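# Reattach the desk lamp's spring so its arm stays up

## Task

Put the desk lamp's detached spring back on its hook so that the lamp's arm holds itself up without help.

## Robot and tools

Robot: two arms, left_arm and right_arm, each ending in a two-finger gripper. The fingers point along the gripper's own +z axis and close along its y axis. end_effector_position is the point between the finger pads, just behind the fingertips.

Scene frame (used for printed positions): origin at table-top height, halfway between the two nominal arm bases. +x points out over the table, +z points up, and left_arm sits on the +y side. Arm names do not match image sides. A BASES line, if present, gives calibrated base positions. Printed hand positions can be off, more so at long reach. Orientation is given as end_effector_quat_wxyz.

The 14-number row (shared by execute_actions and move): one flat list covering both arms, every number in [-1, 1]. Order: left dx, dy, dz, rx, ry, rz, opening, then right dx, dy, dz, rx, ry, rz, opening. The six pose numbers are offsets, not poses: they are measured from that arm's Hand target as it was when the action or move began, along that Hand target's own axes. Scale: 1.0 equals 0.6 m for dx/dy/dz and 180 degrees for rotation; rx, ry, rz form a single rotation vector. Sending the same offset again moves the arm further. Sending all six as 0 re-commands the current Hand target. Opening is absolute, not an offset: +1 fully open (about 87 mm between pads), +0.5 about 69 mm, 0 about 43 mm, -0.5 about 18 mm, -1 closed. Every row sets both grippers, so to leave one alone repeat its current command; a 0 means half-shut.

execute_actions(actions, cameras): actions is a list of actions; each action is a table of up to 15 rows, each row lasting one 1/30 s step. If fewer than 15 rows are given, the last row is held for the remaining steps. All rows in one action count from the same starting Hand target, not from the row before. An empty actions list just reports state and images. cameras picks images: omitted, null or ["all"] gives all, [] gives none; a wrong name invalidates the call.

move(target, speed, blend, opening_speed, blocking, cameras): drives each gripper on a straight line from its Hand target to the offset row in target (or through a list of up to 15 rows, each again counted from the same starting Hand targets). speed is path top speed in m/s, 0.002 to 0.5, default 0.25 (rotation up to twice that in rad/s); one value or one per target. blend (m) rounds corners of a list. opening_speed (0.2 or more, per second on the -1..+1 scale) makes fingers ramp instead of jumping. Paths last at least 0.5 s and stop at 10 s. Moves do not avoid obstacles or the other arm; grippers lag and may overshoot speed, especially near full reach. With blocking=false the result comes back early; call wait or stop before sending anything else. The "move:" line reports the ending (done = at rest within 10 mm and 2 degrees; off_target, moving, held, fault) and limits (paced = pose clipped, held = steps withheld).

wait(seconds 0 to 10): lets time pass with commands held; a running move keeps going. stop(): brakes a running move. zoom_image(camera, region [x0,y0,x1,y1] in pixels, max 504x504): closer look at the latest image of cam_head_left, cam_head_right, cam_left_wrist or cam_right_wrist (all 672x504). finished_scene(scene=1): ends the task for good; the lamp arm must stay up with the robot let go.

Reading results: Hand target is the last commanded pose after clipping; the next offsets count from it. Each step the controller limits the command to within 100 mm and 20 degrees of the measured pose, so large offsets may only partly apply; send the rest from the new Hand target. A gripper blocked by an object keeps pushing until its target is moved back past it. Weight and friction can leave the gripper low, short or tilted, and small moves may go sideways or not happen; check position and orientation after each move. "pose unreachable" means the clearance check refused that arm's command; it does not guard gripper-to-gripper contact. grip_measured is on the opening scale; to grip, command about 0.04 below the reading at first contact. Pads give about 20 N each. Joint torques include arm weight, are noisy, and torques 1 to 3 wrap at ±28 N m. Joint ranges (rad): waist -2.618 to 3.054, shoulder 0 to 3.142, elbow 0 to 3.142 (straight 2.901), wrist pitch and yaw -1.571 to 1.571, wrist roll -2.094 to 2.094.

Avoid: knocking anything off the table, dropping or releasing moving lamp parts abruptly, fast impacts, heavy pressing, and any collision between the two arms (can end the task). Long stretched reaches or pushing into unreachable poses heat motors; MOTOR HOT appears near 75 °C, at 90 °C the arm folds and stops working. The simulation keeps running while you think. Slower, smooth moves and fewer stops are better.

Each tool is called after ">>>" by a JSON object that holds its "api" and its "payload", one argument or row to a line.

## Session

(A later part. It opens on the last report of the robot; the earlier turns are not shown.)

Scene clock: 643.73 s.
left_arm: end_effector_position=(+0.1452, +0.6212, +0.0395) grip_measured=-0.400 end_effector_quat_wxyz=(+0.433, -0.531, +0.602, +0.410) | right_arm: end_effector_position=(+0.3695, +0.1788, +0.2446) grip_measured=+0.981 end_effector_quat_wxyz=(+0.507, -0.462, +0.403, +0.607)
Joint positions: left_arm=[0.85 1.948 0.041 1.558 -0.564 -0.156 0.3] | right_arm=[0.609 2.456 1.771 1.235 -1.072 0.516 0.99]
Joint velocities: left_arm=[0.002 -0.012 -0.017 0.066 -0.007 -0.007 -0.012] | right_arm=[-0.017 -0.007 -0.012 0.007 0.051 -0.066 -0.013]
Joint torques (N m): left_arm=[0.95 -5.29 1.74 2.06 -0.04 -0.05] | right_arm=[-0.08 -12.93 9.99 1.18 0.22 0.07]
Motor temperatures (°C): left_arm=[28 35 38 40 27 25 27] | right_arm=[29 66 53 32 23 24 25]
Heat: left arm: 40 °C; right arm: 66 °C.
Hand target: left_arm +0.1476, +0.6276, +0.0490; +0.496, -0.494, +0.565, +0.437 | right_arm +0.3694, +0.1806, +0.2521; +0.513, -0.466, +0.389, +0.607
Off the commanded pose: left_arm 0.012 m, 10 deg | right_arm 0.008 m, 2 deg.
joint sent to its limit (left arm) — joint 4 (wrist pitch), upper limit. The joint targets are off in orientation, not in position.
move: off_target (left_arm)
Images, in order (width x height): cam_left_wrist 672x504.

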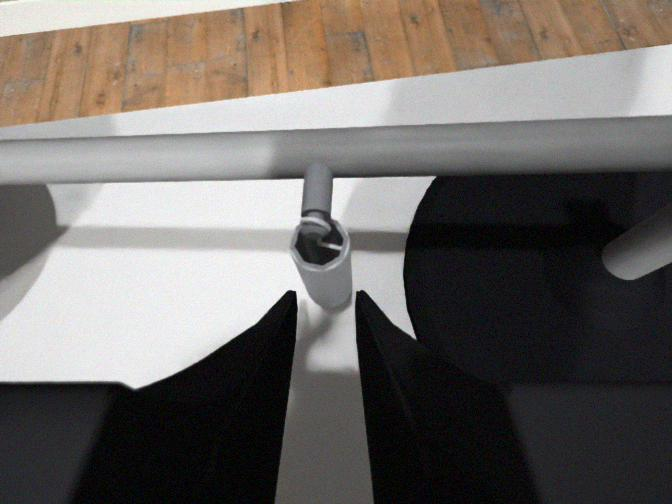

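>>> {"api": "move", "payload": {
  "target": [0,0,0,0,0,0,-0.66,0,0,0,0,0,0,1],
  "opening_speed": 0.4,
  "cameras": ["cam_left_wrist"]
}}

>>> {"api": "zoom_image", "payload": {
  "camera": "cam_left_wrist",
  "region": [250, 150, 420, 350]
}}

Scene clock: 646.77 s.
left_arm: end_effector_position=(+0.1453, +0.6212, +0.0395) grip_measured=-0.660 end_effector_quat_wxyz=(+0.433, -0.530, +0.602, +0.410) | right_arm: end_effector_position=(+0.3695, +0.1788, +0.2446) grip_measured=+0.981 end_effector_quat_wxyz=(+0.507, -0.462, +0.403, +0.607)
Joint positions: left_arm=[0.85 1.948 0.041 1.558 -0.563 -0.156 0.17] | right_arm=[0.609 2.456 1.771 1.235 -1.072 0.516 0.99]
Joint velocities: left_arm=[0.002 0.017 -0.002 0.007 -0.037 0.037 0.018] | right_arm=[0.002 -0.022 -0.007 -0.007 -0.022 -0.051 0.024]
Joint torques (N m): left_arm=[0.96 -5.3 1.76 2.07 -0.06 -0.04] | right_arm=[-0.08 -12.94 10 1.19 0.22 0.06]
Motor temperatures (°C): left_arm=[28 35 38 40 27 25 27] | right_arm=[29 66 53 32 23 24 25]
Heat: left arm: 40 °C; right arm: 66 °C.
Hand target: left_arm +0.1476, +0.6276, +0.0490; +0.496, -0.494, +0.564, +0.437 | right_arm +0.3694, +0.1806, +0.2521; +0.513, -0.466, +0.389, +0.607
Off the commanded pose: left_arm 0.012 m, 10 deg | right_arm 0.008 m, 2 deg.
joint sent to its limit (left arm) — joint 4 (wrist pitch), upper limit. The joint targets are off in orientation, not in position.
move: off_target (left_arm)
Images, in order (width x height): cam_left_wrist 672x504.

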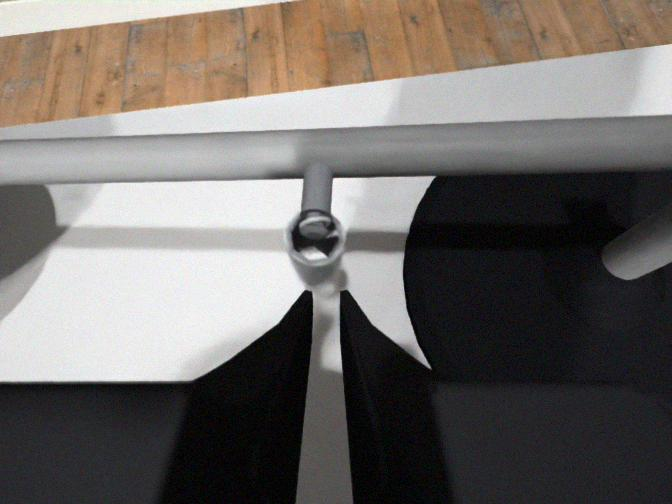

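Scaled by 2.520 from the camera's 672x504 image, which has a finer 960x720 frame.

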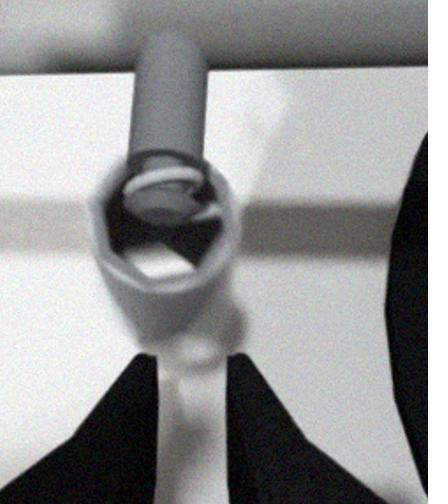

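>>> {"api": "move", "payload": {
  "target": [0,0,0,0,0,0,-0.2,0,0,0,0,0,0,1],
  "opening_speed": 0.6,
  "cameras": ["cam_left_wrist"]
}}

>>> {"api": "zoom_image", "payload": {
  "camera": "cam_left_wrist",
  "region": [250, 150, 420, 350]
}}

Scene clock: 657.33 s.
left_arm: end_effector_position=(+0.1453, +0.6212, +0.0395) grip_measured=-0.200 end_effector_quat_wxyz=(+0.433, -0.530, +0.603, +0.410) | right_arm: end_effector_position=(+0.3695, +0.1788, +0.2446) grip_measured=+0.981 end_effector_quat_wxyz=(+0.507, -0.462, +0.403, +0.607)
Joint positions: left_arm=[0.85 1.948 0.041 1.558 -0.563 -0.155 0.4] | right_arm=[0.609 2.456 1.771 1.235 -1.072 0.516 0.99]
Joint velocities: left_arm=[0.007 -0.002 -0.002 0.022 -0.037 0.022 0.004] | right_arm=[0.007 -0.012 -0.002 -0.007 0.037 -0.051 -0.008]
Joint torques (N m): left_arm=[0.96 -5.29 1.76 2.07 -0.05 -0.05] | right_arm=[-0.08 -12.93 10 1.19 0.22 0.07]
Motor temperatures (°C): left_arm=[28 35 38 40 27 25 27] | right_arm=[29 66 53 32 23 24 25]
Heat: left arm: 40 °C; right arm: 66 °C.
Hand target: left_arm +0.1476, +0.6276, +0.0490; +0.496, -0.494, +0.565, +0.437 | right_arm +0.3694, +0.1806, +0.2521; +0.513, -0.466, +0.389, +0.607
Off the commanded pose: left_arm 0.012 m, 10 deg | right_arm 0.008 m, 2 deg.
joint sent to its limit (left arm) — joint 4 (wrist pitch), upper limit. The joint targets are off in orientation, not in position.
move: off_target (left_arm)
Images, in order (width x height): cam_left_wrist 672x504.

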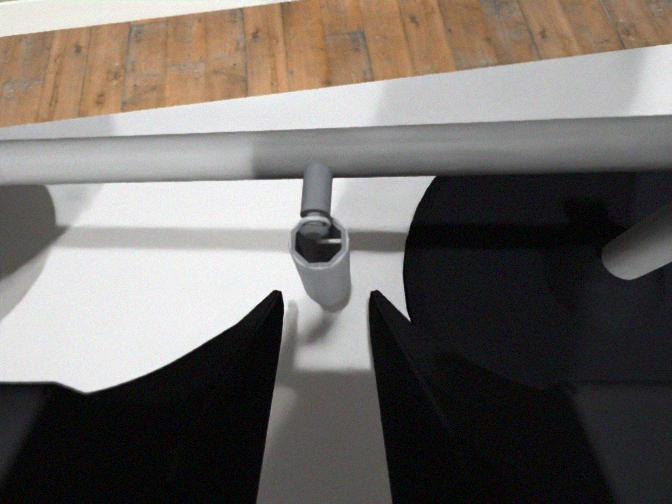

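Scaled by 2.520 from the camera's 672x504 image, which has a finer 960x720 frame.

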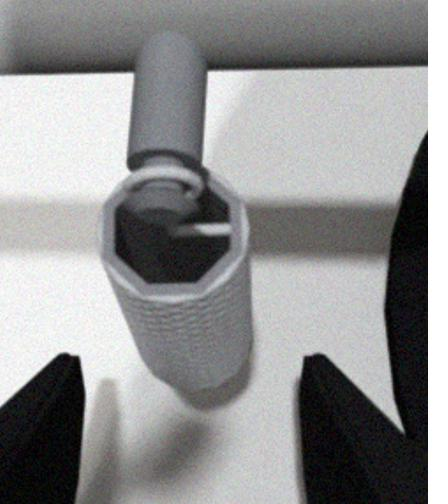

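>>> {"api": "move", "payload": {
  "target": [-0.0089,0.0024,0.0172,0,0,0,-0.2,0,0,0,0,0,0,1],
  "speed": 0.05,
  "cameras": ["cam_left_wrist", "cam_right_wrist"]
}}

>>> {"api": "zoom_image", "payload": {
  "camera": "cam_left_wrist",
  "region": [250, 150, 420, 350]
}}

Scene clock: 664.17 s.
left_arm: end_effector_position=(+0.1447, +0.6318, +0.0425) grip_measured=-0.200 end_effector_quat_wxyz=(+0.439, -0.527, +0.601, +0.411) | right_arm: end_effector_position=(+0.3695, +0.1788, +0.2446) grip_measured=+0.981 end_effector_quat_wxyz=(+0.507, -0.462, +0.403, +0.607)
Joint positions: left_arm=[0.894 1.948 0.065 1.558 -0.518 -0.133 0.4] | right_arm=[0.609 2.456 1.771 1.235 -1.072 0.516 0.99]
Joint velocities: left_arm=[0.002 0.012 0.002 -0.022 -0.051 0.022 -0.004] | right_arm=[0.007 0.017 0.007 0.066 -0.007 -0.022 0.013]
Joint torques (N m): left_arm=[0.92 -5.52 1.98 2.09 -0.02 -0.04] | right_arm=[-0.08 -12.93 9.99 1.19 0.22 0.07]
Motor temperatures (°C): left_arm=[28 35 38 40 27 25 27] | right_arm=[29 66 53 32 23 24 25]
Heat: left arm: 40 °C; right arm: 66 °C.
Hand target: left_arm +0.1474, +0.6387, +0.0530; +0.496, -0.494, +0.565, +0.437 | right_arm +0.3694, +0.1806, +0.2521; +0.513, -0.466, +0.389, +0.607
Off the commanded pose: left_arm 0.013 m, 9 deg | right_arm 0.008 m, 2 deg.
joint sent to its limit (left arm) — joint 4 (wrist pitch), upper limit. The joint targets are off in orientation, not in position.
move: off_target (left_arm)
Images, in order (width x height): cam_left_wrist 672x504, cam_right_wrist 672x504.

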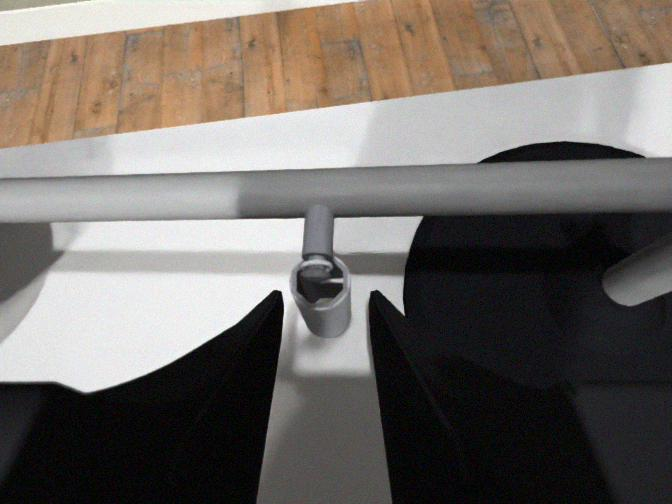

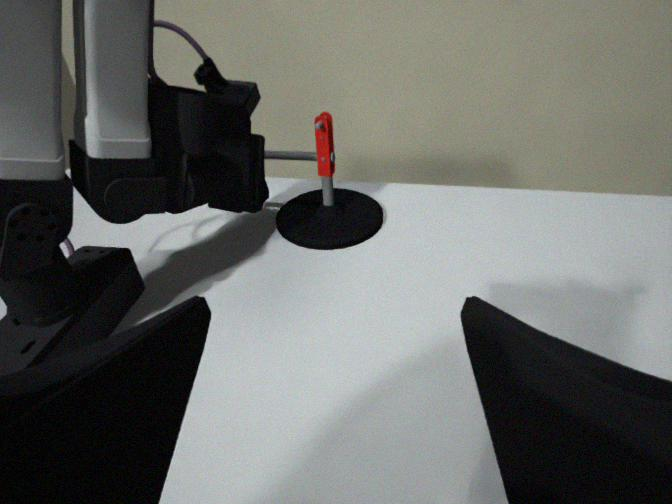

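Scaled by 2.520 from the camera's 672x504 image, which has a finer 960x720 frame.

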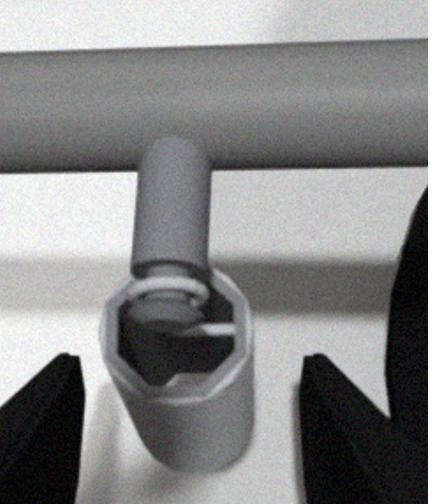

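>>> {"api": "move", "payload": {
  "target": [-0.0045,-0.0052,-0.0170,0,0,0,-0.2,0,0,0,0,0,0,1],
  "speed": 0.05,
  "cameras": ["cam_left_wrist"]
}}

>>> {"api": "zoom_image", "payload": {
  "camera": "cam_left_wrist",
  "region": [250, 150, 420, 350]
}}

Scene clock: 704.73 s.
left_arm: end_effector_position=(+0.1461, +0.6266, +0.0472) grip_measured=-0.200 end_effector_quat_wxyz=(+0.442, -0.523, +0.600, +0.414) | right_arm: end_effector_position=(+0.3695, +0.1788, +0.2446) grip_measured=+0.981 end_effector_quat_wxyz=(+0.507, -0.462, +0.403, +0.607)
Joint positions: left_arm=[0.868 1.921 0.046 1.558 -0.542 -0.132 0.4] | right_arm=[0.609 2.456 1.771 1.235 -1.072 0.516 0.99]
Joint velocities: left_arm=[0.012 -0.007 -0.002 -0.022 0.022 -0.022 0.001] | right_arm=[0.002 -0.017 0.012 0.007 -0.022 0.066 -0.013]
Joint torques (N m): left_arm=[-0.66 -5.65 1.14 2.08 -0.17 -0.15] | right_arm=[-0.05 -12.94 10 1.19 0.22 0.07]
Motor temperatures (°C): left_arm=[28 35 37 41 27 25 27] | right_arm=[29 67 53 32 23 24 25]
Heat: left arm: 41 °C; right arm: 67 °C.
Hand target: left_arm +0.1496, +0.6285, +0.0570; +0.496, -0.494, +0.565, +0.436 | right_arm +0.3694, +0.1806, +0.2521; +0.513, -0.466, +0.389, +0.607
Off the commanded pose: left_arm 0.010 m, 9 deg | right_arm 0.008 m, 2 deg.
joint sent to its limit (left arm) — joint 4 (wrist pitch), upper limit. The joint targets are off in orientation, not in position.
move: off_target (left_arm)
Images, in order (width x height): cam_left_wrist 672x504.

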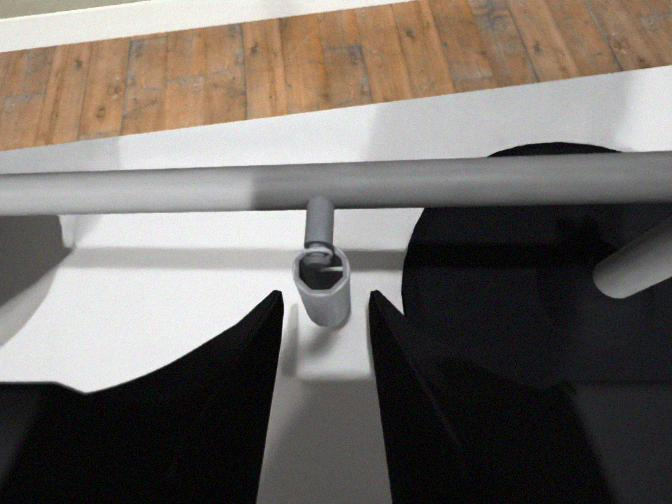

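Scaled by 2.520 from the camera's 672x504 image, which has a finer 960x720 frame.

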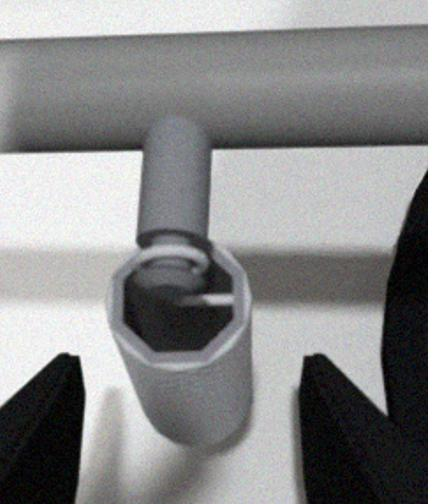

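>>> {"api": "move", "payload": {
  "target": [0.0009,-0.001,-0.0080,0,0,0,-0.2,0,0,0,0,0,0,1],
  "speed": 0.05,
  "cameras": ["cam_left_wrist"]
}}

>>> {"api": "zoom_image", "payload": {
  "camera": "cam_left_wrist",
  "region": [250, 150, 420, 350]
}}

Scene clock: 709.50 s.
left_arm: end_effector_position=(+0.1461, +0.6218, +0.0477) grip_measured=-0.200 end_effector_quat_wxyz=(+0.441, -0.523, +0.600, +0.415) | right_arm: end_effector_position=(+0.3695, +0.1788, +0.2446) grip_measured=+0.981 end_effector_quat_wxyz=(+0.507, -0.462, +0.403, +0.607)
Joint positions: left_arm=[0.848 1.912 0.033 1.559 -0.562 -0.137 0.4] | right_arm=[0.609 2.456 1.771 1.235 -1.072 0.516 0.99]
Joint velocities: left_arm=[-0.012 -0.002 0.007 -0.051 -0.022 -0.007 0.011] | right_arm=[0.002 -0.012 -0.012 -0.007 -0.007 -0.125 0.013]
Joint torques (N m): left_arm=[-0.68 -5.55 1.1 2.07 -0.17 -0.17] | right_arm=[-0.06 -12.93 10 1.19 0.22 0.07]
Motor temperatures (°C): left_arm=[28 36 37 41 27 25 27] | right_arm=[29 67 53 32 23 24 25]
Heat: left arm: 41 °C; right arm: 67 °C.
Hand target: left_arm +0.1497, +0.6236, +0.0571; +0.496, -0.494, +0.565, +0.436 | right_arm +0.3694, +0.1806, +0.2521; +0.513, -0.466, +0.389, +0.607
Off the commanded pose: left_arm 0.010 m, 9 deg | right_arm 0.008 m, 2 deg.
joint sent to its limit (left arm) — joint 4 (wrist pitch), upper limit. The joint targets are off in orientation, not in position.
move: off_target (left_arm)
Images, in order (width x height): cam_left_wrist 672x504.

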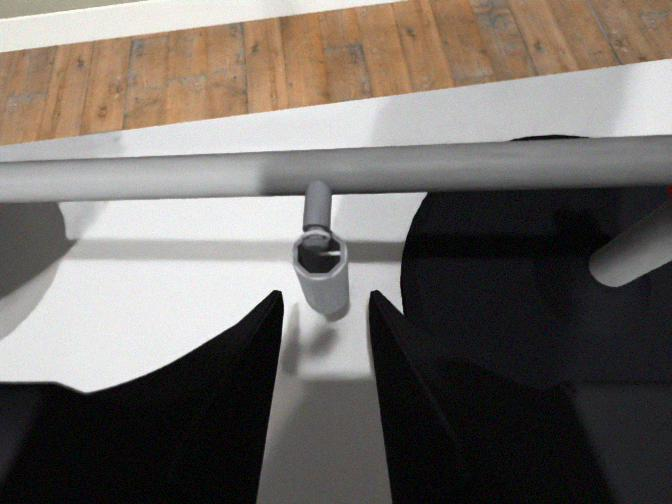

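Scaled by 2.520 from the camera's 672x504 image, which has a finer 960x720 frame.

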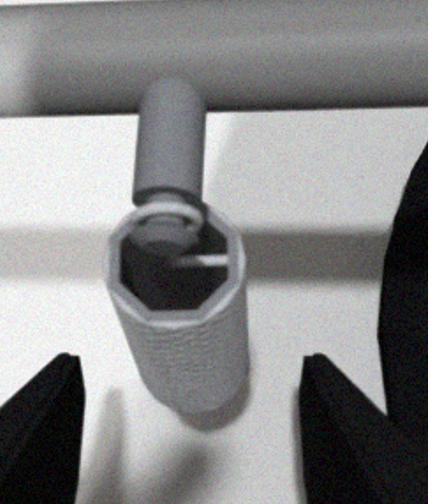

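>>> {"api": "move", "payload": {
  "target": [0,0,0,0,0,0,-0.54,0,0,0,0,0,0,1],
  "opening_speed": 0.5,
  "cameras": ["cam_left_wrist"]
}}

>>> {"api": "zoom_image", "payload": {
  "camera": "cam_left_wrist",
  "region": [250, 150, 420, 350]
}}

Scene clock: 713.37 s.
left_arm: end_effector_position=(+0.1459, +0.6218, +0.0478) grip_measured=-0.540 end_effector_quat_wxyz=(+0.441, -0.523, +0.600, +0.415) | right_arm: end_effector_position=(+0.3695, +0.1788, +0.2446) grip_measured=+0.981 end_effector_quat_wxyz=(+0.507, -0.462, +0.403, +0.607)
Joint positions: left_arm=[0.848 1.912 0.033 1.559 -0.563 -0.138 0.23] | right_arm=[0.609 2.456 1.771 1.235 -1.072 0.516 0.99]
Joint velocities: left_arm=[-0.007 0.002 -0.012 0.037 0.066 -0.007 -0.013] | right_arm=[-0.022 0.007 -0.007 -0.007 0.022 -0.051 0.013]
Joint torques (N m): left_arm=[-0.68 -5.53 1.11 2.07 -0.16 -0.16] | right_arm=[-0.08 -12.93 10 1.19 0.22 0.06]
Motor temperatures (°C): left_arm=[28 36 37 41 27 25 27] | right_arm=[29 67 53 32 23 24 25]
Heat: left arm: 41 °C; right arm: 67 °C.
Hand target: left_arm +0.1496, +0.6236, +0.0572; +0.496, -0.494, +0.565, +0.437 | right_arm +0.3694, +0.1806, +0.2521; +0.513, -0.466, +0.389, +0.607
Off the commanded pose: left_arm 0.010 m, 9 deg | right_arm 0.008 m, 2 deg.
joint sent to its limit (left arm) — joint 4 (wrist pitch), upper limit. The joint targets are off in orientation, not in position.
move: off_target (left_arm)
Images, in order (width x height): cam_left_wrist 672x504.

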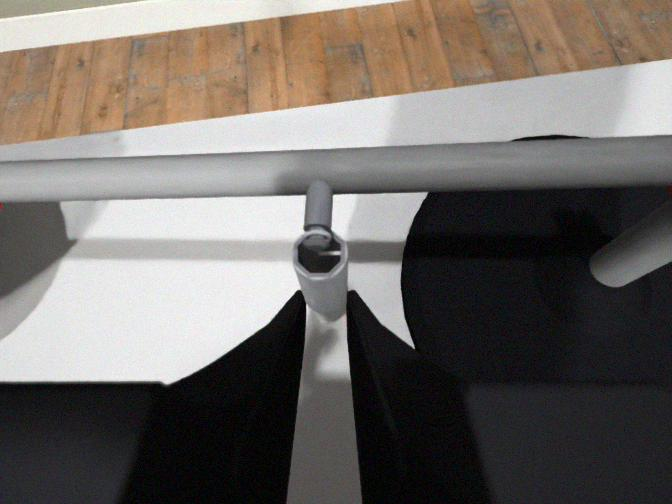

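Scaled by 2.520 from the camera's 672x504 image, which has a finer 960x720 frame.

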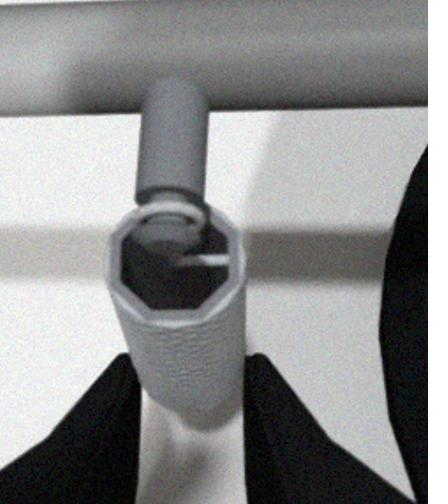

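>>> {"api": "move", "payload": {
  "target": [0,0,0,0,0,0,-0.64,0,0,0,0,0,0,1],
  "opening_speed": 0.25,
  "cameras": ["cam_left_wrist"]
}}

>>> {"api": "zoom_image", "payload": {
  "camera": "cam_left_wrist",
  "region": [250, 150, 420, 350]
}}

Scene clock: 717.53 s.
left_arm: end_effector_position=(+0.1459, +0.6219, +0.0478) grip_measured=-0.583 end_effector_quat_wxyz=(+0.441, -0.523, +0.599, +0.415) | right_arm: end_effector_position=(+0.3695, +0.1788, +0.2446) grip_measured=+0.981 end_effector_quat_wxyz=(+0.507, -0.462, +0.403, +0.607)
Joint positions: left_arm=[0.848 1.912 0.033 1.559 -0.563 -0.138 0.208] | right_arm=[0.609 2.456 1.771 1.235 -1.072 0.516 0.99]
Joint velocities: left_arm=[-0.002 0.012 0.007 -0.007 -0.022 -0.022 -0.023] | right_arm=[-0.002 0.002 -0.022 0.051 -0.037 -0.022 -0.024]
Joint torques (N m): left_arm=[-0.68 -5.53 1.13 2.07 -0.16 -0.17] | right_arm=[-0.06 -12.93 9.99 1.19 0.22 0.07]
Motor temperatures (°C): left_arm=[28 36 37 41 27 25 27] | right_arm=[29 67 53 32 23 24 25]
Heat: left arm: 41 °C; right arm: 67 °C.
Hand target: left_arm +0.1497, +0.6236, +0.0572; +0.496, -0.494, +0.565, +0.437 | right_arm +0.3694, +0.1806, +0.2521; +0.513, -0.466, +0.389, +0.607
Off the commanded pose: left_arm 0.010 m, 9 deg | right_arm 0.008 m, 2 deg.
joint sent to its limit (left arm) — joint 4 (wrist pitch), upper limit. The joint targets are off in orientation, not in position.
move: off_target (left_arm)
Images, in order (width x height): cam_left_wrist 672x504.

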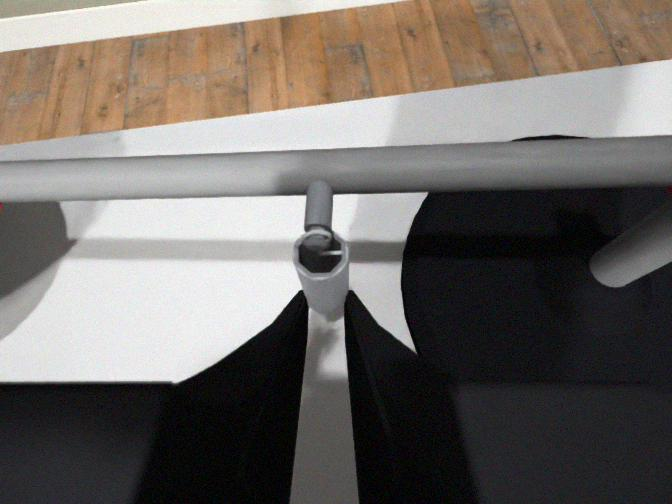

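Scaled by 2.520 from the camera's 672x504 image, which has a finer 960x720 frame.

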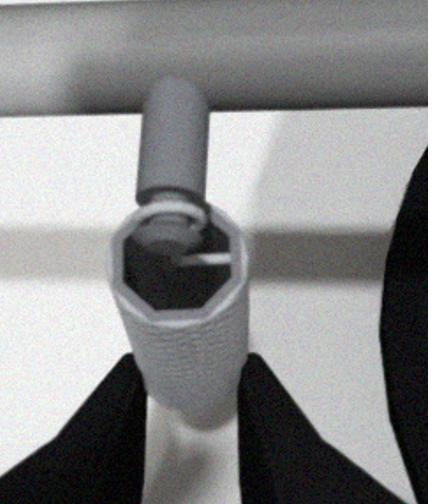

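>>> {"api": "move", "payload": {
  "target": [-0.0028,-0.0220,0,0,0,-0.0833,-0.66,0,0,0,0,0,0,1],
  "speed": 0.1,
  "cameras": ["cam_left_wrist", "cam_right_wrist"]
}}

>>> {"api": "zoom_image", "payload": {
  "camera": "cam_left_wrist",
  "region": [250, 150, 420, 350]
}}

Scene clock: 739.93 s.
left_arm: end_effector_position=(+0.1587, +0.6199, +0.0494) grip_measured=-0.583 end_effector_quat_wxyz=(-0.492, +0.595, -0.527, -0.355) | right_arm: end_effector_position=(+0.3695, +0.1788, +0.2446) grip_measured=+0.981 end_effector_quat_wxyz=(+0.507, -0.462, +0.403, +0.607)
Joint positions: left_arm=[0.833 1.912 0.033 1.561 -0.576 -0.398 0.208] | right_arm=[0.609 2.456 1.771 1.235 -1.072 0.516 0.99]
Joint velocities: left_arm=[-0.012 -0.017 -0.027 -0.081 -0.037 -0.081 -0.017] | right_arm=[-0.007 -0.037 0.002 -0.022 -0.051 0.051 0.013]
Joint torques (N m): left_arm=[-0.68 -5.34 1.33 2.03 -0.17 -0.15] | right_arm=[-0.05 -12.94 10.02 1.19 0.23 0.07]
Motor temperatures (°C): left_arm=[28 36 37 41 27 25 27] | right_arm=[28 67 53 32 23 24 25]
Heat: left arm: 41 °C; right arm: 67 °C.
Hand target: left_arm +0.1628, +0.6221, +0.0587; -0.549, +0.564, -0.495, -0.368 | right_arm +0.3694, +0.1806, +0.2521; +0.513, -0.466, +0.389, +0.607
Off the commanded pose: left_arm 0.010 m, 8 deg | right_arm 0.008 m, 2 deg.
joint sent to its limit (left arm) — joint 4 (wrist pitch), upper limit. The joint targets are off in orientation, not in position.
move: off_target (left_arm)
Images, in order (width x height): cam_left_wrist 672x504, cam_right_wrist 672x504.

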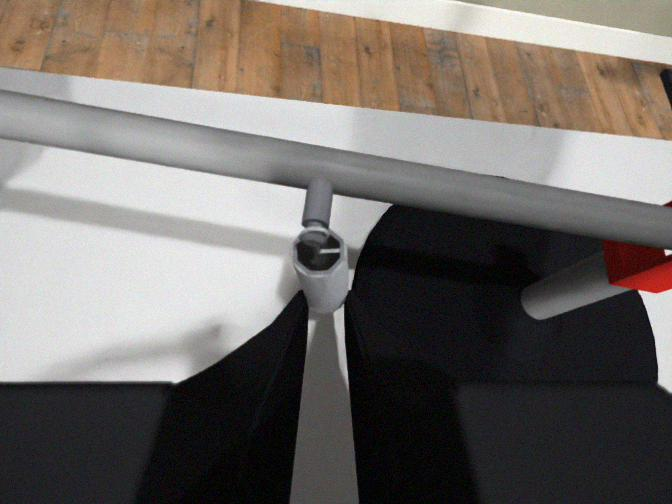

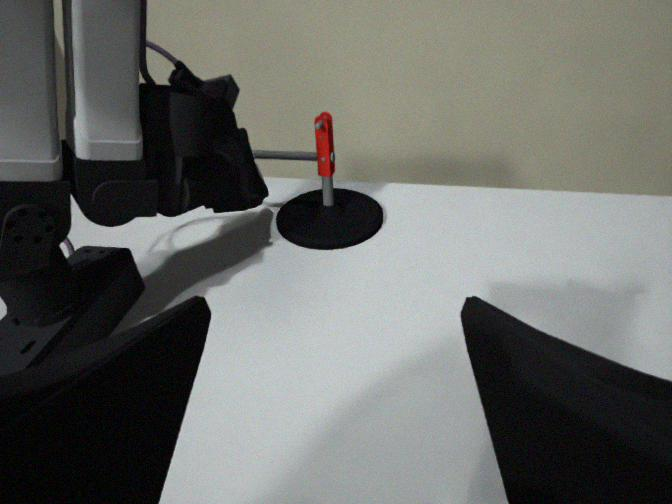

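Scaled by 2.520 from the camera's 672x504 image, which has a finer 960x720 frame.

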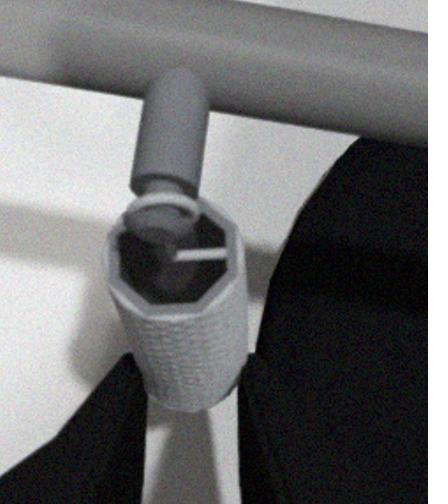

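>>> {"api": "move", "payload": {
  "target": [-0.0085,-0.0440,-0.0018,0,0,-0.1667,-0.66,0,0,0,0,0,0,1],
  "speed": 0.12,
  "cameras": ["cam_left_wrist", "cam_right_wrist"]
}}

>>> {"api": "zoom_image", "payload": {
  "camera": "cam_left_wrist",
  "region": [250, 150, 420, 350]
}}

Scene clock: 759.13 s.
left_arm: end_effector_position=(+0.1817, +0.6181, +0.0627) grip_measured=-0.583 end_effector_quat_wxyz=(-0.572, +0.707, -0.352, -0.221) | right_arm: end_effector_position=(+0.3695, +0.1788, +0.2446) grip_measured=+0.981 end_effector_quat_wxyz=(+0.507, -0.462, +0.403, +0.607)
Joint positions: left_arm=[0.795 1.905 0.033 1.562 -0.621 -0.926 0.208] | right_arm=[0.609 2.456 1.771 1.235 -1.072 0.516 0.99]
Joint velocities: left_arm=[0.017 -0.002 0.007 -0.022 -0.066 -0.051 -0.002] | right_arm=[0.017 -0.007 -0.002 0.022 0.081 0.022 -0.008]
Joint torques (N m): left_arm=[-0.84 -4.75 1.52 1.98 -0.12 -0.11] | right_arm=[-0.06 -12.92 9.99 1.2 0.22 0.06]
Motor temperatures (°C): left_arm=[28 36 36 41 27 25 28] | right_arm=[28 67 53 32 23 24 25]
Heat: left arm: 41 °C; right arm: 67 °C.
Hand target: left_arm +0.1871, +0.6193, +0.0703; -0.626, +0.673, -0.333, -0.213 | right_arm +0.3694, +0.1806, +0.2521; +0.513, -0.466, +0.389, +0.607
Off the commanded pose: left_arm 0.009 m, 8 deg | right_arm 0.008 m, 2 deg.
joint sent to its limit (left arm) — joint 4 (wrist pitch), upper limit. The joint targets are off in orientation, not in position.
move: off_target (left_arm)
Images, in order (width x height): cam_left_wrist 672x504, cam_right_wrist 672x504.

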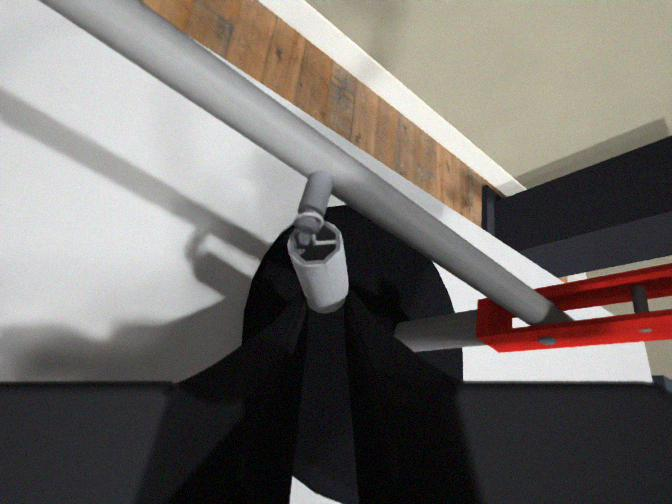

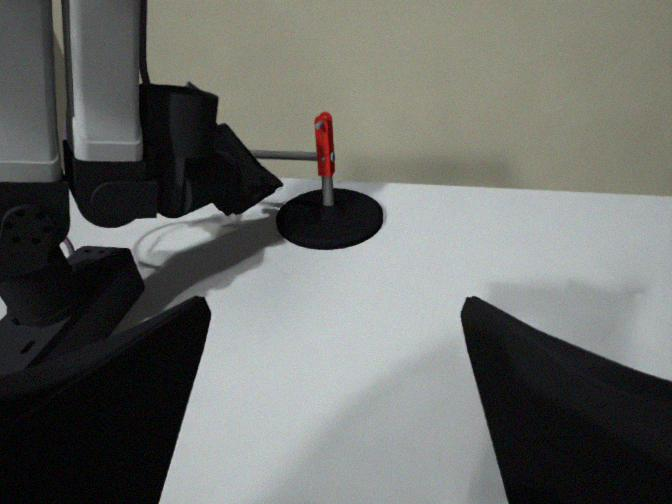

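Scaled by 2.520 from the camera's 672x504 image, which has a finer 960x720 frame.

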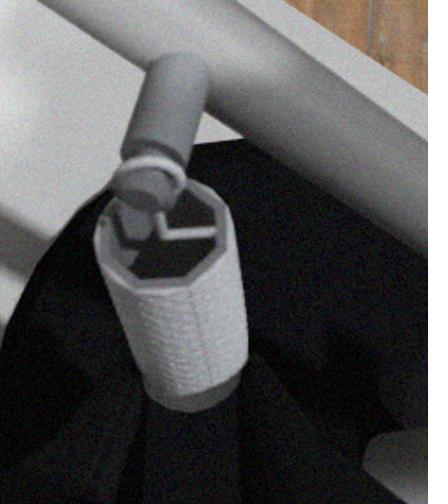

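>>> {"api": "move", "payload": {
  "target": [0.0018,-0.0481,-0.0067,0,0,-0.1667,-0.66,0,0,0,0,0,0,1],
  "speed": 0.12,
  "cameras": ["cam_left_wrist", "cam_right_wrist"]
}}

>>> {"api": "zoom_image", "payload": {
  "camera": "cam_left_wrist",
  "region": [250, 150, 420, 350]
}}

Scene clock: 775.43 s.
left_arm: end_effector_position=(+0.1951, +0.6171, +0.0840) grip_measured=-0.584 end_effector_quat_wxyz=(-0.617, +0.770, -0.142, -0.080) | right_arm: end_effector_position=(+0.3695, +0.1788, +0.2446) grip_measured=+0.981 end_effector_quat_wxyz=(+0.507, -0.462, +0.403, +0.607)
Joint positions: left_arm=[0.727 1.905 0.033 1.564 -0.729 -1.468 0.208] | right_arm=[0.609 2.456 1.771 1.235 -1.072 0.516 0.99]
Joint velocities: left_arm=[0.007 -0.007 0.027 -0.022 0.037 0.022 -0.002] | right_arm=[-0.017 -0.017 -0.002 -0.022 -0.051 -0.081 -0.003]
Joint torques (N m): left_arm=[-1.55 -4.29 1.78 1.88 0.17 -0.11] | right_arm=[-0.08 -12.94 10.02 1.19 0.22 0.06]
Motor temperatures (°C): left_arm=[28 36 36 41 27 25 28] | right_arm=[28 68 54 32 23 24 25]
Heat: left arm: 41 °C; right arm: 68 °C.
Hand target: left_arm +0.2082, +0.6149, +0.0900; -0.659, +0.736, -0.147, -0.044 | right_arm +0.3694, +0.1806, +0.2521; +0.513, -0.466, +0.389, +0.607
Off the commanded pose: left_arm 0.014 m, 8 deg | right_arm 0.008 m, 2 deg.
joint sent to its limit (left arm) — joint 4 (wrist pitch), upper limit. The joint targets are off in orientation, not in position.
move: off_target (left_arm)
Images, in order (width x height): cam_left_wrist 672x504, cam_right_wrist 672x504.

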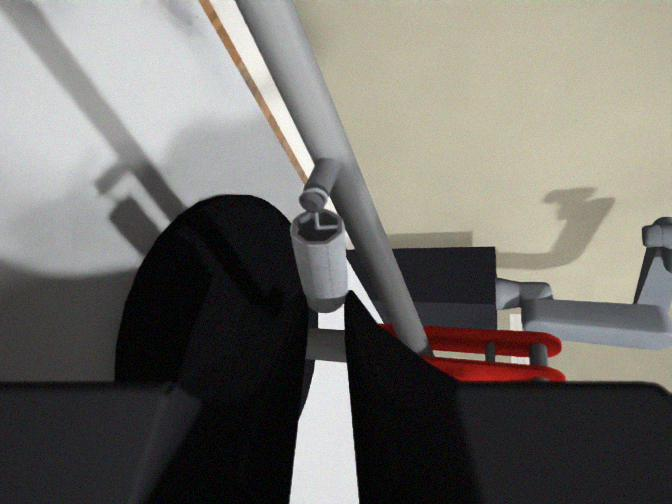

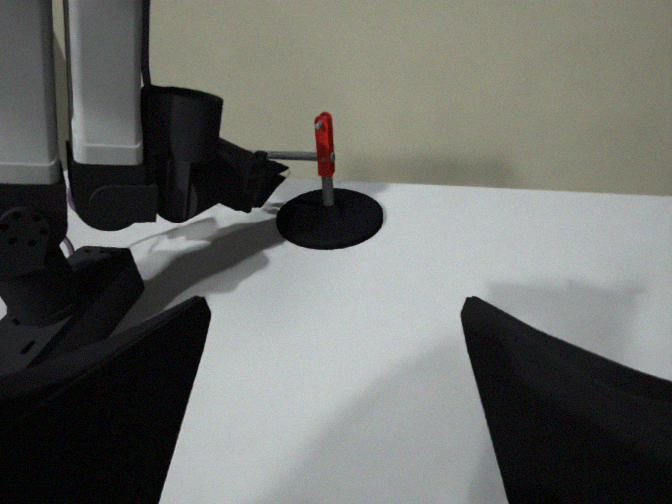

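Scaled by 2.520 from the camera's 672x504 image, which has a finer 960x720 frame.

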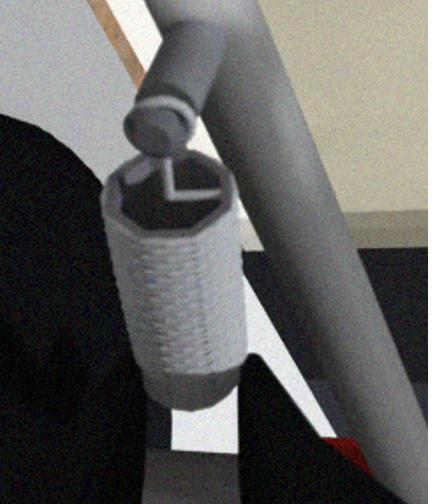

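>>> {"api": "move", "payload": {
  "target": [0.033,-0.0517,-0.0058,0,0,-0.028,-0.68,0,0,0,0,0,0,1],
  "speed": 0.06,
  "cameras": ["cam_left_wrist", "cam_right_wrist"]
}}

>>> {"api": "zoom_image", "payload": {
  "camera": "cam_left_wrist",
  "region": [250, 150, 420, 350]
}}

Scene clock: 800.50 s.
left_arm: end_effector_position=(+0.2297, +0.6094, +0.1017) grip_measured=-0.680 end_effector_quat_wxyz=(-0.642, +0.755, -0.129, -0.032) | right_arm: end_effector_position=(+0.3695, +0.1788, +0.2446) grip_measured=+0.981 end_effector_quat_wxyz=(+0.507, -0.462, +0.403, +0.607)
Joint positions: left_arm=[0.607 1.89 0.077 1.564 -0.792 -1.53 0.16] | right_arm=[0.609 2.456 1.771 1.235 -1.072 0.516 0.99]
Joint velocities: left_arm=[-0.012 -0.002 0.002 -0.022 -0.066 -0.007 -0.002] | right_arm=[-0.002 -0.012 0.007 -0.037 -0.037 -0.022 -0.003]
Joint torques (N m): left_arm=[-0.64 -5.65 2.29 1.86 -0.14 -0.1] | right_arm=[-0.06 -12.94 9.98 1.19 0.22 0.06]
Motor temperatures (°C): left_arm=[28 36 36 40 27 25 28] | right_arm=[28 68 54 32 23 24 25]
Heat: left arm: 40 °C; right arm: 68 °C.
Hand target: left_arm +0.2356, +0.6110, +0.1144; -0.660, +0.742, -0.115, -0.015 | right_arm +0.3694, +0.1806, +0.2521; +0.513, -0.466, +0.389, +0.607
Off the commanded pose: left_arm 0.014 m, 4 deg | right_arm 0.008 m, 2 deg.
joint sent to its limit (left arm) — joint 4 (wrist pitch), upper limit. The joint targets still meet the commanded pose.
move: off_target (left_arm)
Images, in order (width x height): cam_left_wrist 672x504, cam_right_wrist 672x504.

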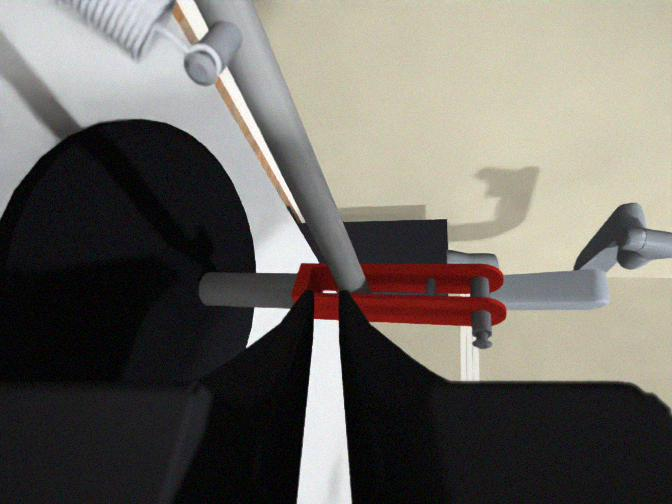

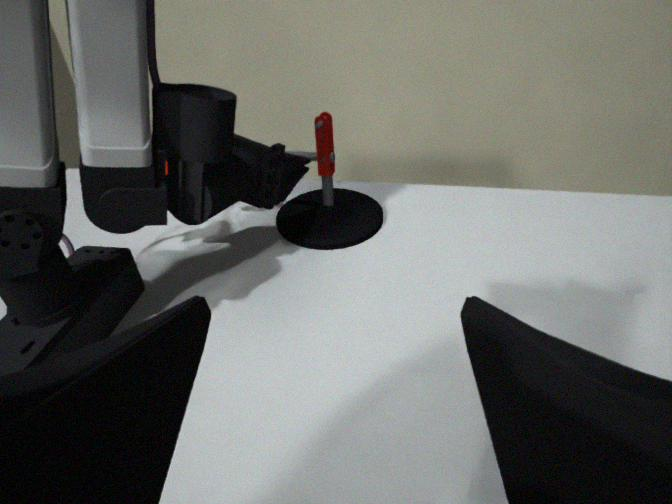

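Scaled by 2.520 from the camera's 672x504 image, which has a finer 960x720 frame.

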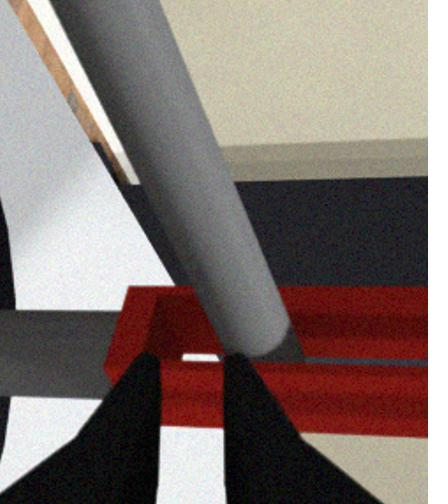

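>>> {"api": "zoom_image", "payload": {
  "camera": "cam_left_wrist",
  "region": [40, 0, 290, 190]
}}

>>> {"api": "zoom_image", "payload": {
  "camera": "cam_left_wrist",
  "region": [280, 190, 560, 400]
}}

>>> {"api": "zoom_image", "payload": {
  "camera": "cam_right_wrist",
  "region": [150, 90, 400, 260]
}}

Scaled by 2.016 from the camera's 672x504 image, which has a finer 960x720 frame.

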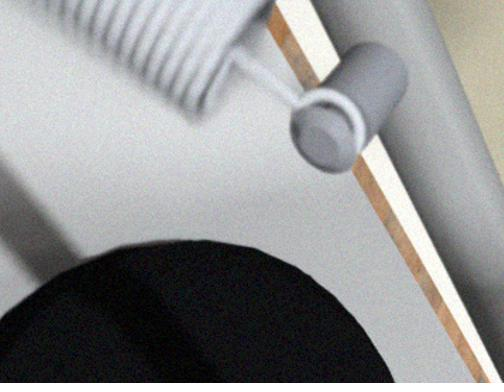

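Scaled by 1.800 from the camera's 672x504 image, which has a finer 960x720 frame.

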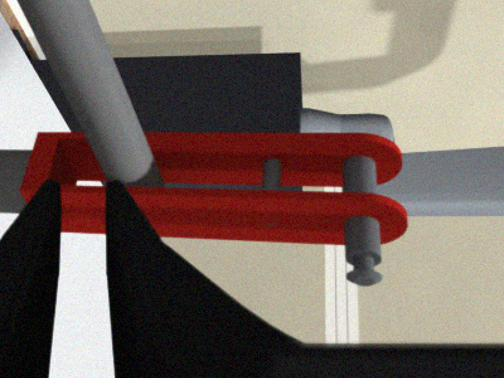

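Scaled by 2.016 from the camera's 672x504 image, which has a finer 960x720 frame.

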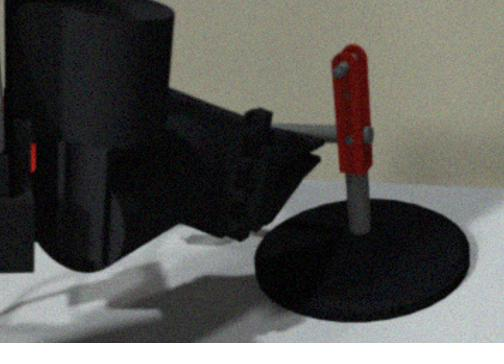

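>>> {"api": "move", "payload": {
  "target": [0,0,-0.1,0,0,0,-0.2,0,0,0,0,0,0,1],
  "speed": 0.12,
  "cameras": ["cam_left_wrist", "cam_right_wrist"]
}}

>>> {"api": "zoom_image", "payload": {
  "camera": "cam_right_wrist",
  "region": [150, 90, 400, 260]
}}

Scene clock: 876.43 s.
left_arm: end_effector_position=(+0.2295, +0.5518, +0.1211) grip_measured=-0.200 end_effector_quat_wxyz=(-0.648, +0.753, -0.109, -0.033) | right_arm: end_effector_position=(+0.3695, +0.1788, +0.2446) grip_measured=+0.981 end_effector_quat_wxyz=(+0.507, -0.462, +0.403, +0.607)
Joint positions: left_arm=[0.266 1.497 0.012 1.091 -1.144 -1.738 0.4] | right_arm=[0.609 2.456 1.771 1.235 -1.072 0.516 0.99]
Joint velocities: left_arm=[0.012 -0.002 0.017 0.007 0.066 -0.037 -0.006] | right_arm=[0.012 -0.032 0.002 -0.037 0.007 0.051 0.018]
Joint torques (N m): left_arm=[0.13 -3.48 2.66 1.41 -0.14 -0.1] | right_arm=[-0.06 -12.94 9.99 1.19 0.22 0.06]
Motor temperatures (°C): left_arm=[28 36 35 39 27 25 27] | right_arm=[28 69 54 32 23 23 25]
Heat: left arm: 39 °C; right arm: 69 °C.
Hand target: left_arm +0.2292, +0.5512, +0.1224; -0.658, +0.744, -0.114, -0.014 | right_arm +0.3694, +0.1806, +0.2521; +0.513, -0.466, +0.389, +0.607
Off the commanded pose: left_arm 0.002 m, 3 deg | right_arm 0.008 m, 2 deg.
joint sent to its limit (left arm) — joint 3 (elbow), lower limit, where the elbow is as bent as it goes. The joint targets are off in orientation, not in position.
move: off_target (left_arm)
Images, in order (width x height): cam_left_wrist 672x504, cam_right_wrist 672x504.

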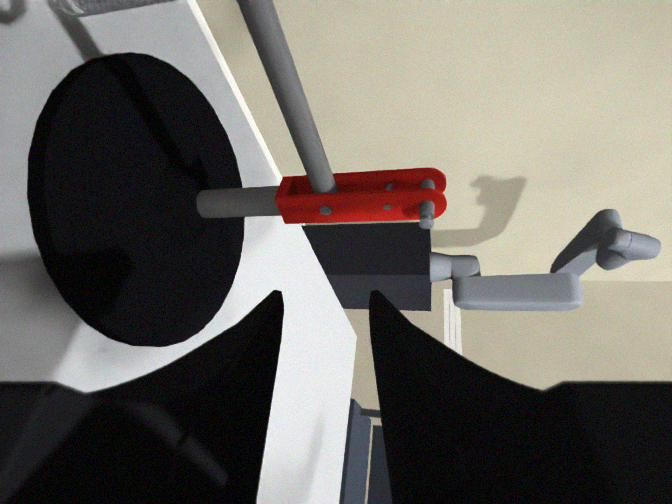

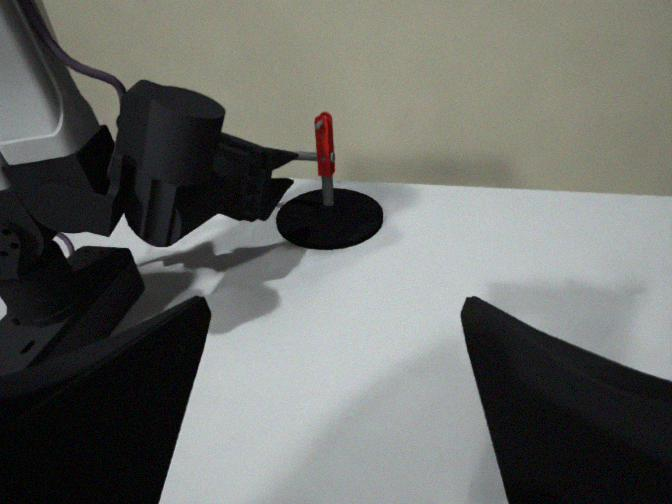

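Scaled by 2.016 from the camera's 672x504 image, which has a finer 960x720 frame.

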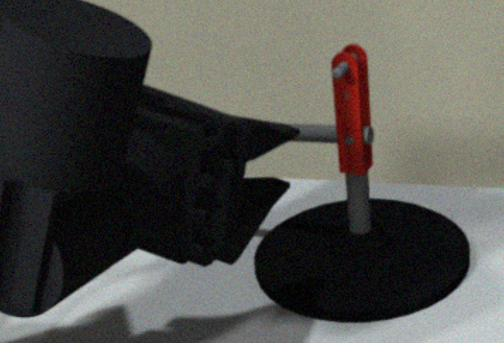

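>>> {"api": "move", "payload": {
  "target": [-0.1247,0.1128,0.0338,0,0,0.4444,-0.2,0,0,0,0,0,0,1],
  "speed": 0.25,
  "cameras": ["cam_left_wrist", "cam_right_wrist"]
}}

>>> {"api": "zoom_image", "payload": {
  "camera": "cam_left_wrist",
  "region": [220, 50, 450, 300]
}}

Scene clock: 901.03 s.
left_arm: end_effector_position=(+0.1463, +0.5748, +0.0669) grip_measured=-0.200 end_effector_quat_wxyz=(-0.409, +0.552, -0.578, -0.440) | right_arm: end_effector_position=(+0.3695, +0.1788, +0.2446) grip_measured=+0.981 end_effector_quat_wxyz=(+0.507, -0.462, +0.403, +0.607)
Joint positions: left_arm=[0.537 1.404 0.013 0.893 -0.95 -0.357 0.4] | right_arm=[0.609 2.456 1.771 1.235 -1.072 0.516 0.99]
Joint velocities: left_arm=[-0.032 -0.002 -0.002 -0.022 -0.007 0.007 -0.004] | right_arm=[-0.007 0.002 -0.007 0.007 -0.051 0.066 0.008]
Joint torques (N m): left_arm=[0.91 -1.92 3.15 1.84 -0.15 -0.05] | right_arm=[-0.06 -12.93 10.02 1.19 0.23 0.06]
Motor temperatures (°C): left_arm=[27 35 35 37 27 25 27] | right_arm=[28 69 55 32 23 23 25]
Heat: left arm: 37 °C; right arm: 69 °C.
Hand target: left_arm +0.1452, +0.5761, +0.0678; -0.496, +0.496, -0.564, -0.435 | right_arm +0.3694, +0.1806, +0.2521; +0.513, -0.466, +0.389, +0.607
Off the commanded pose: left_arm 0.001 m, 12 deg | right_arm 0.008 m, 2 deg.
joint sent to its limit (left arm) — joint 3 (elbow), lower limit, where the elbow is as bent as it goes. The joint targets are off in orientation, not in position.
move: off_target (left_arm)
Images, in order (width x height): cam_left_wrist 672x504, cam_right_wrist 672x504.

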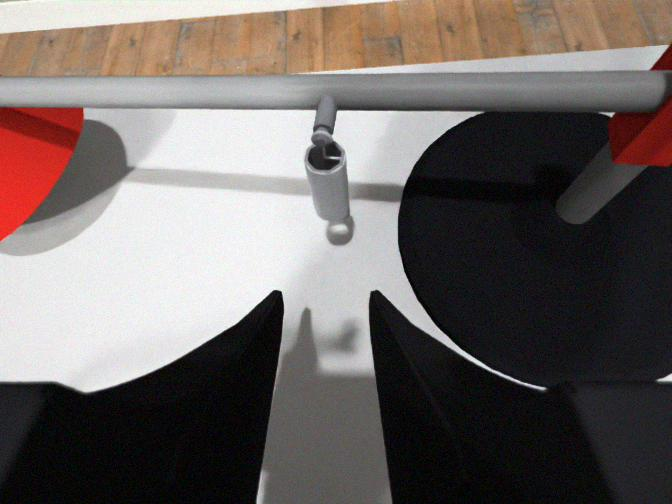

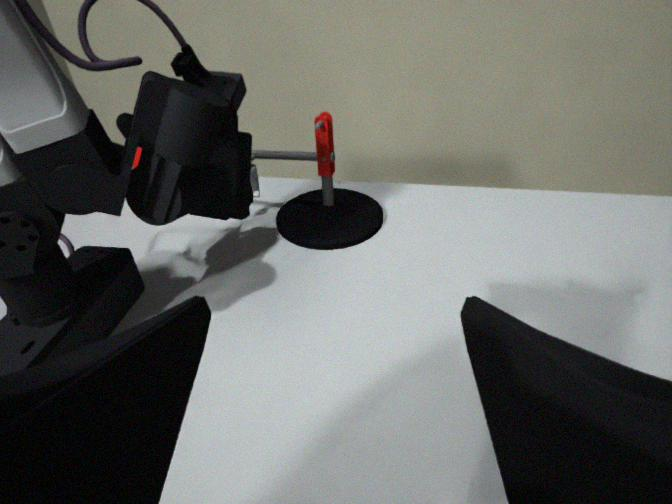

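Scaled by 2.016 from the camera's 672x504 image, which has a finer 960x720 frame.

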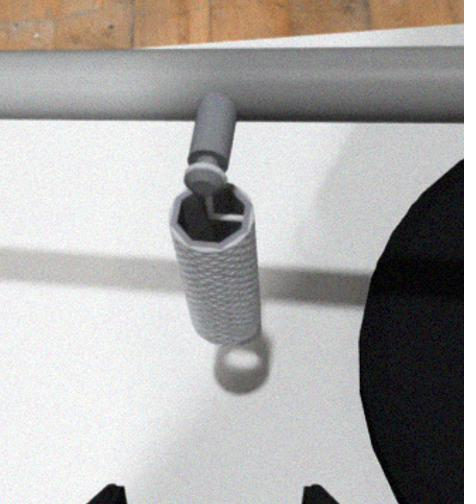

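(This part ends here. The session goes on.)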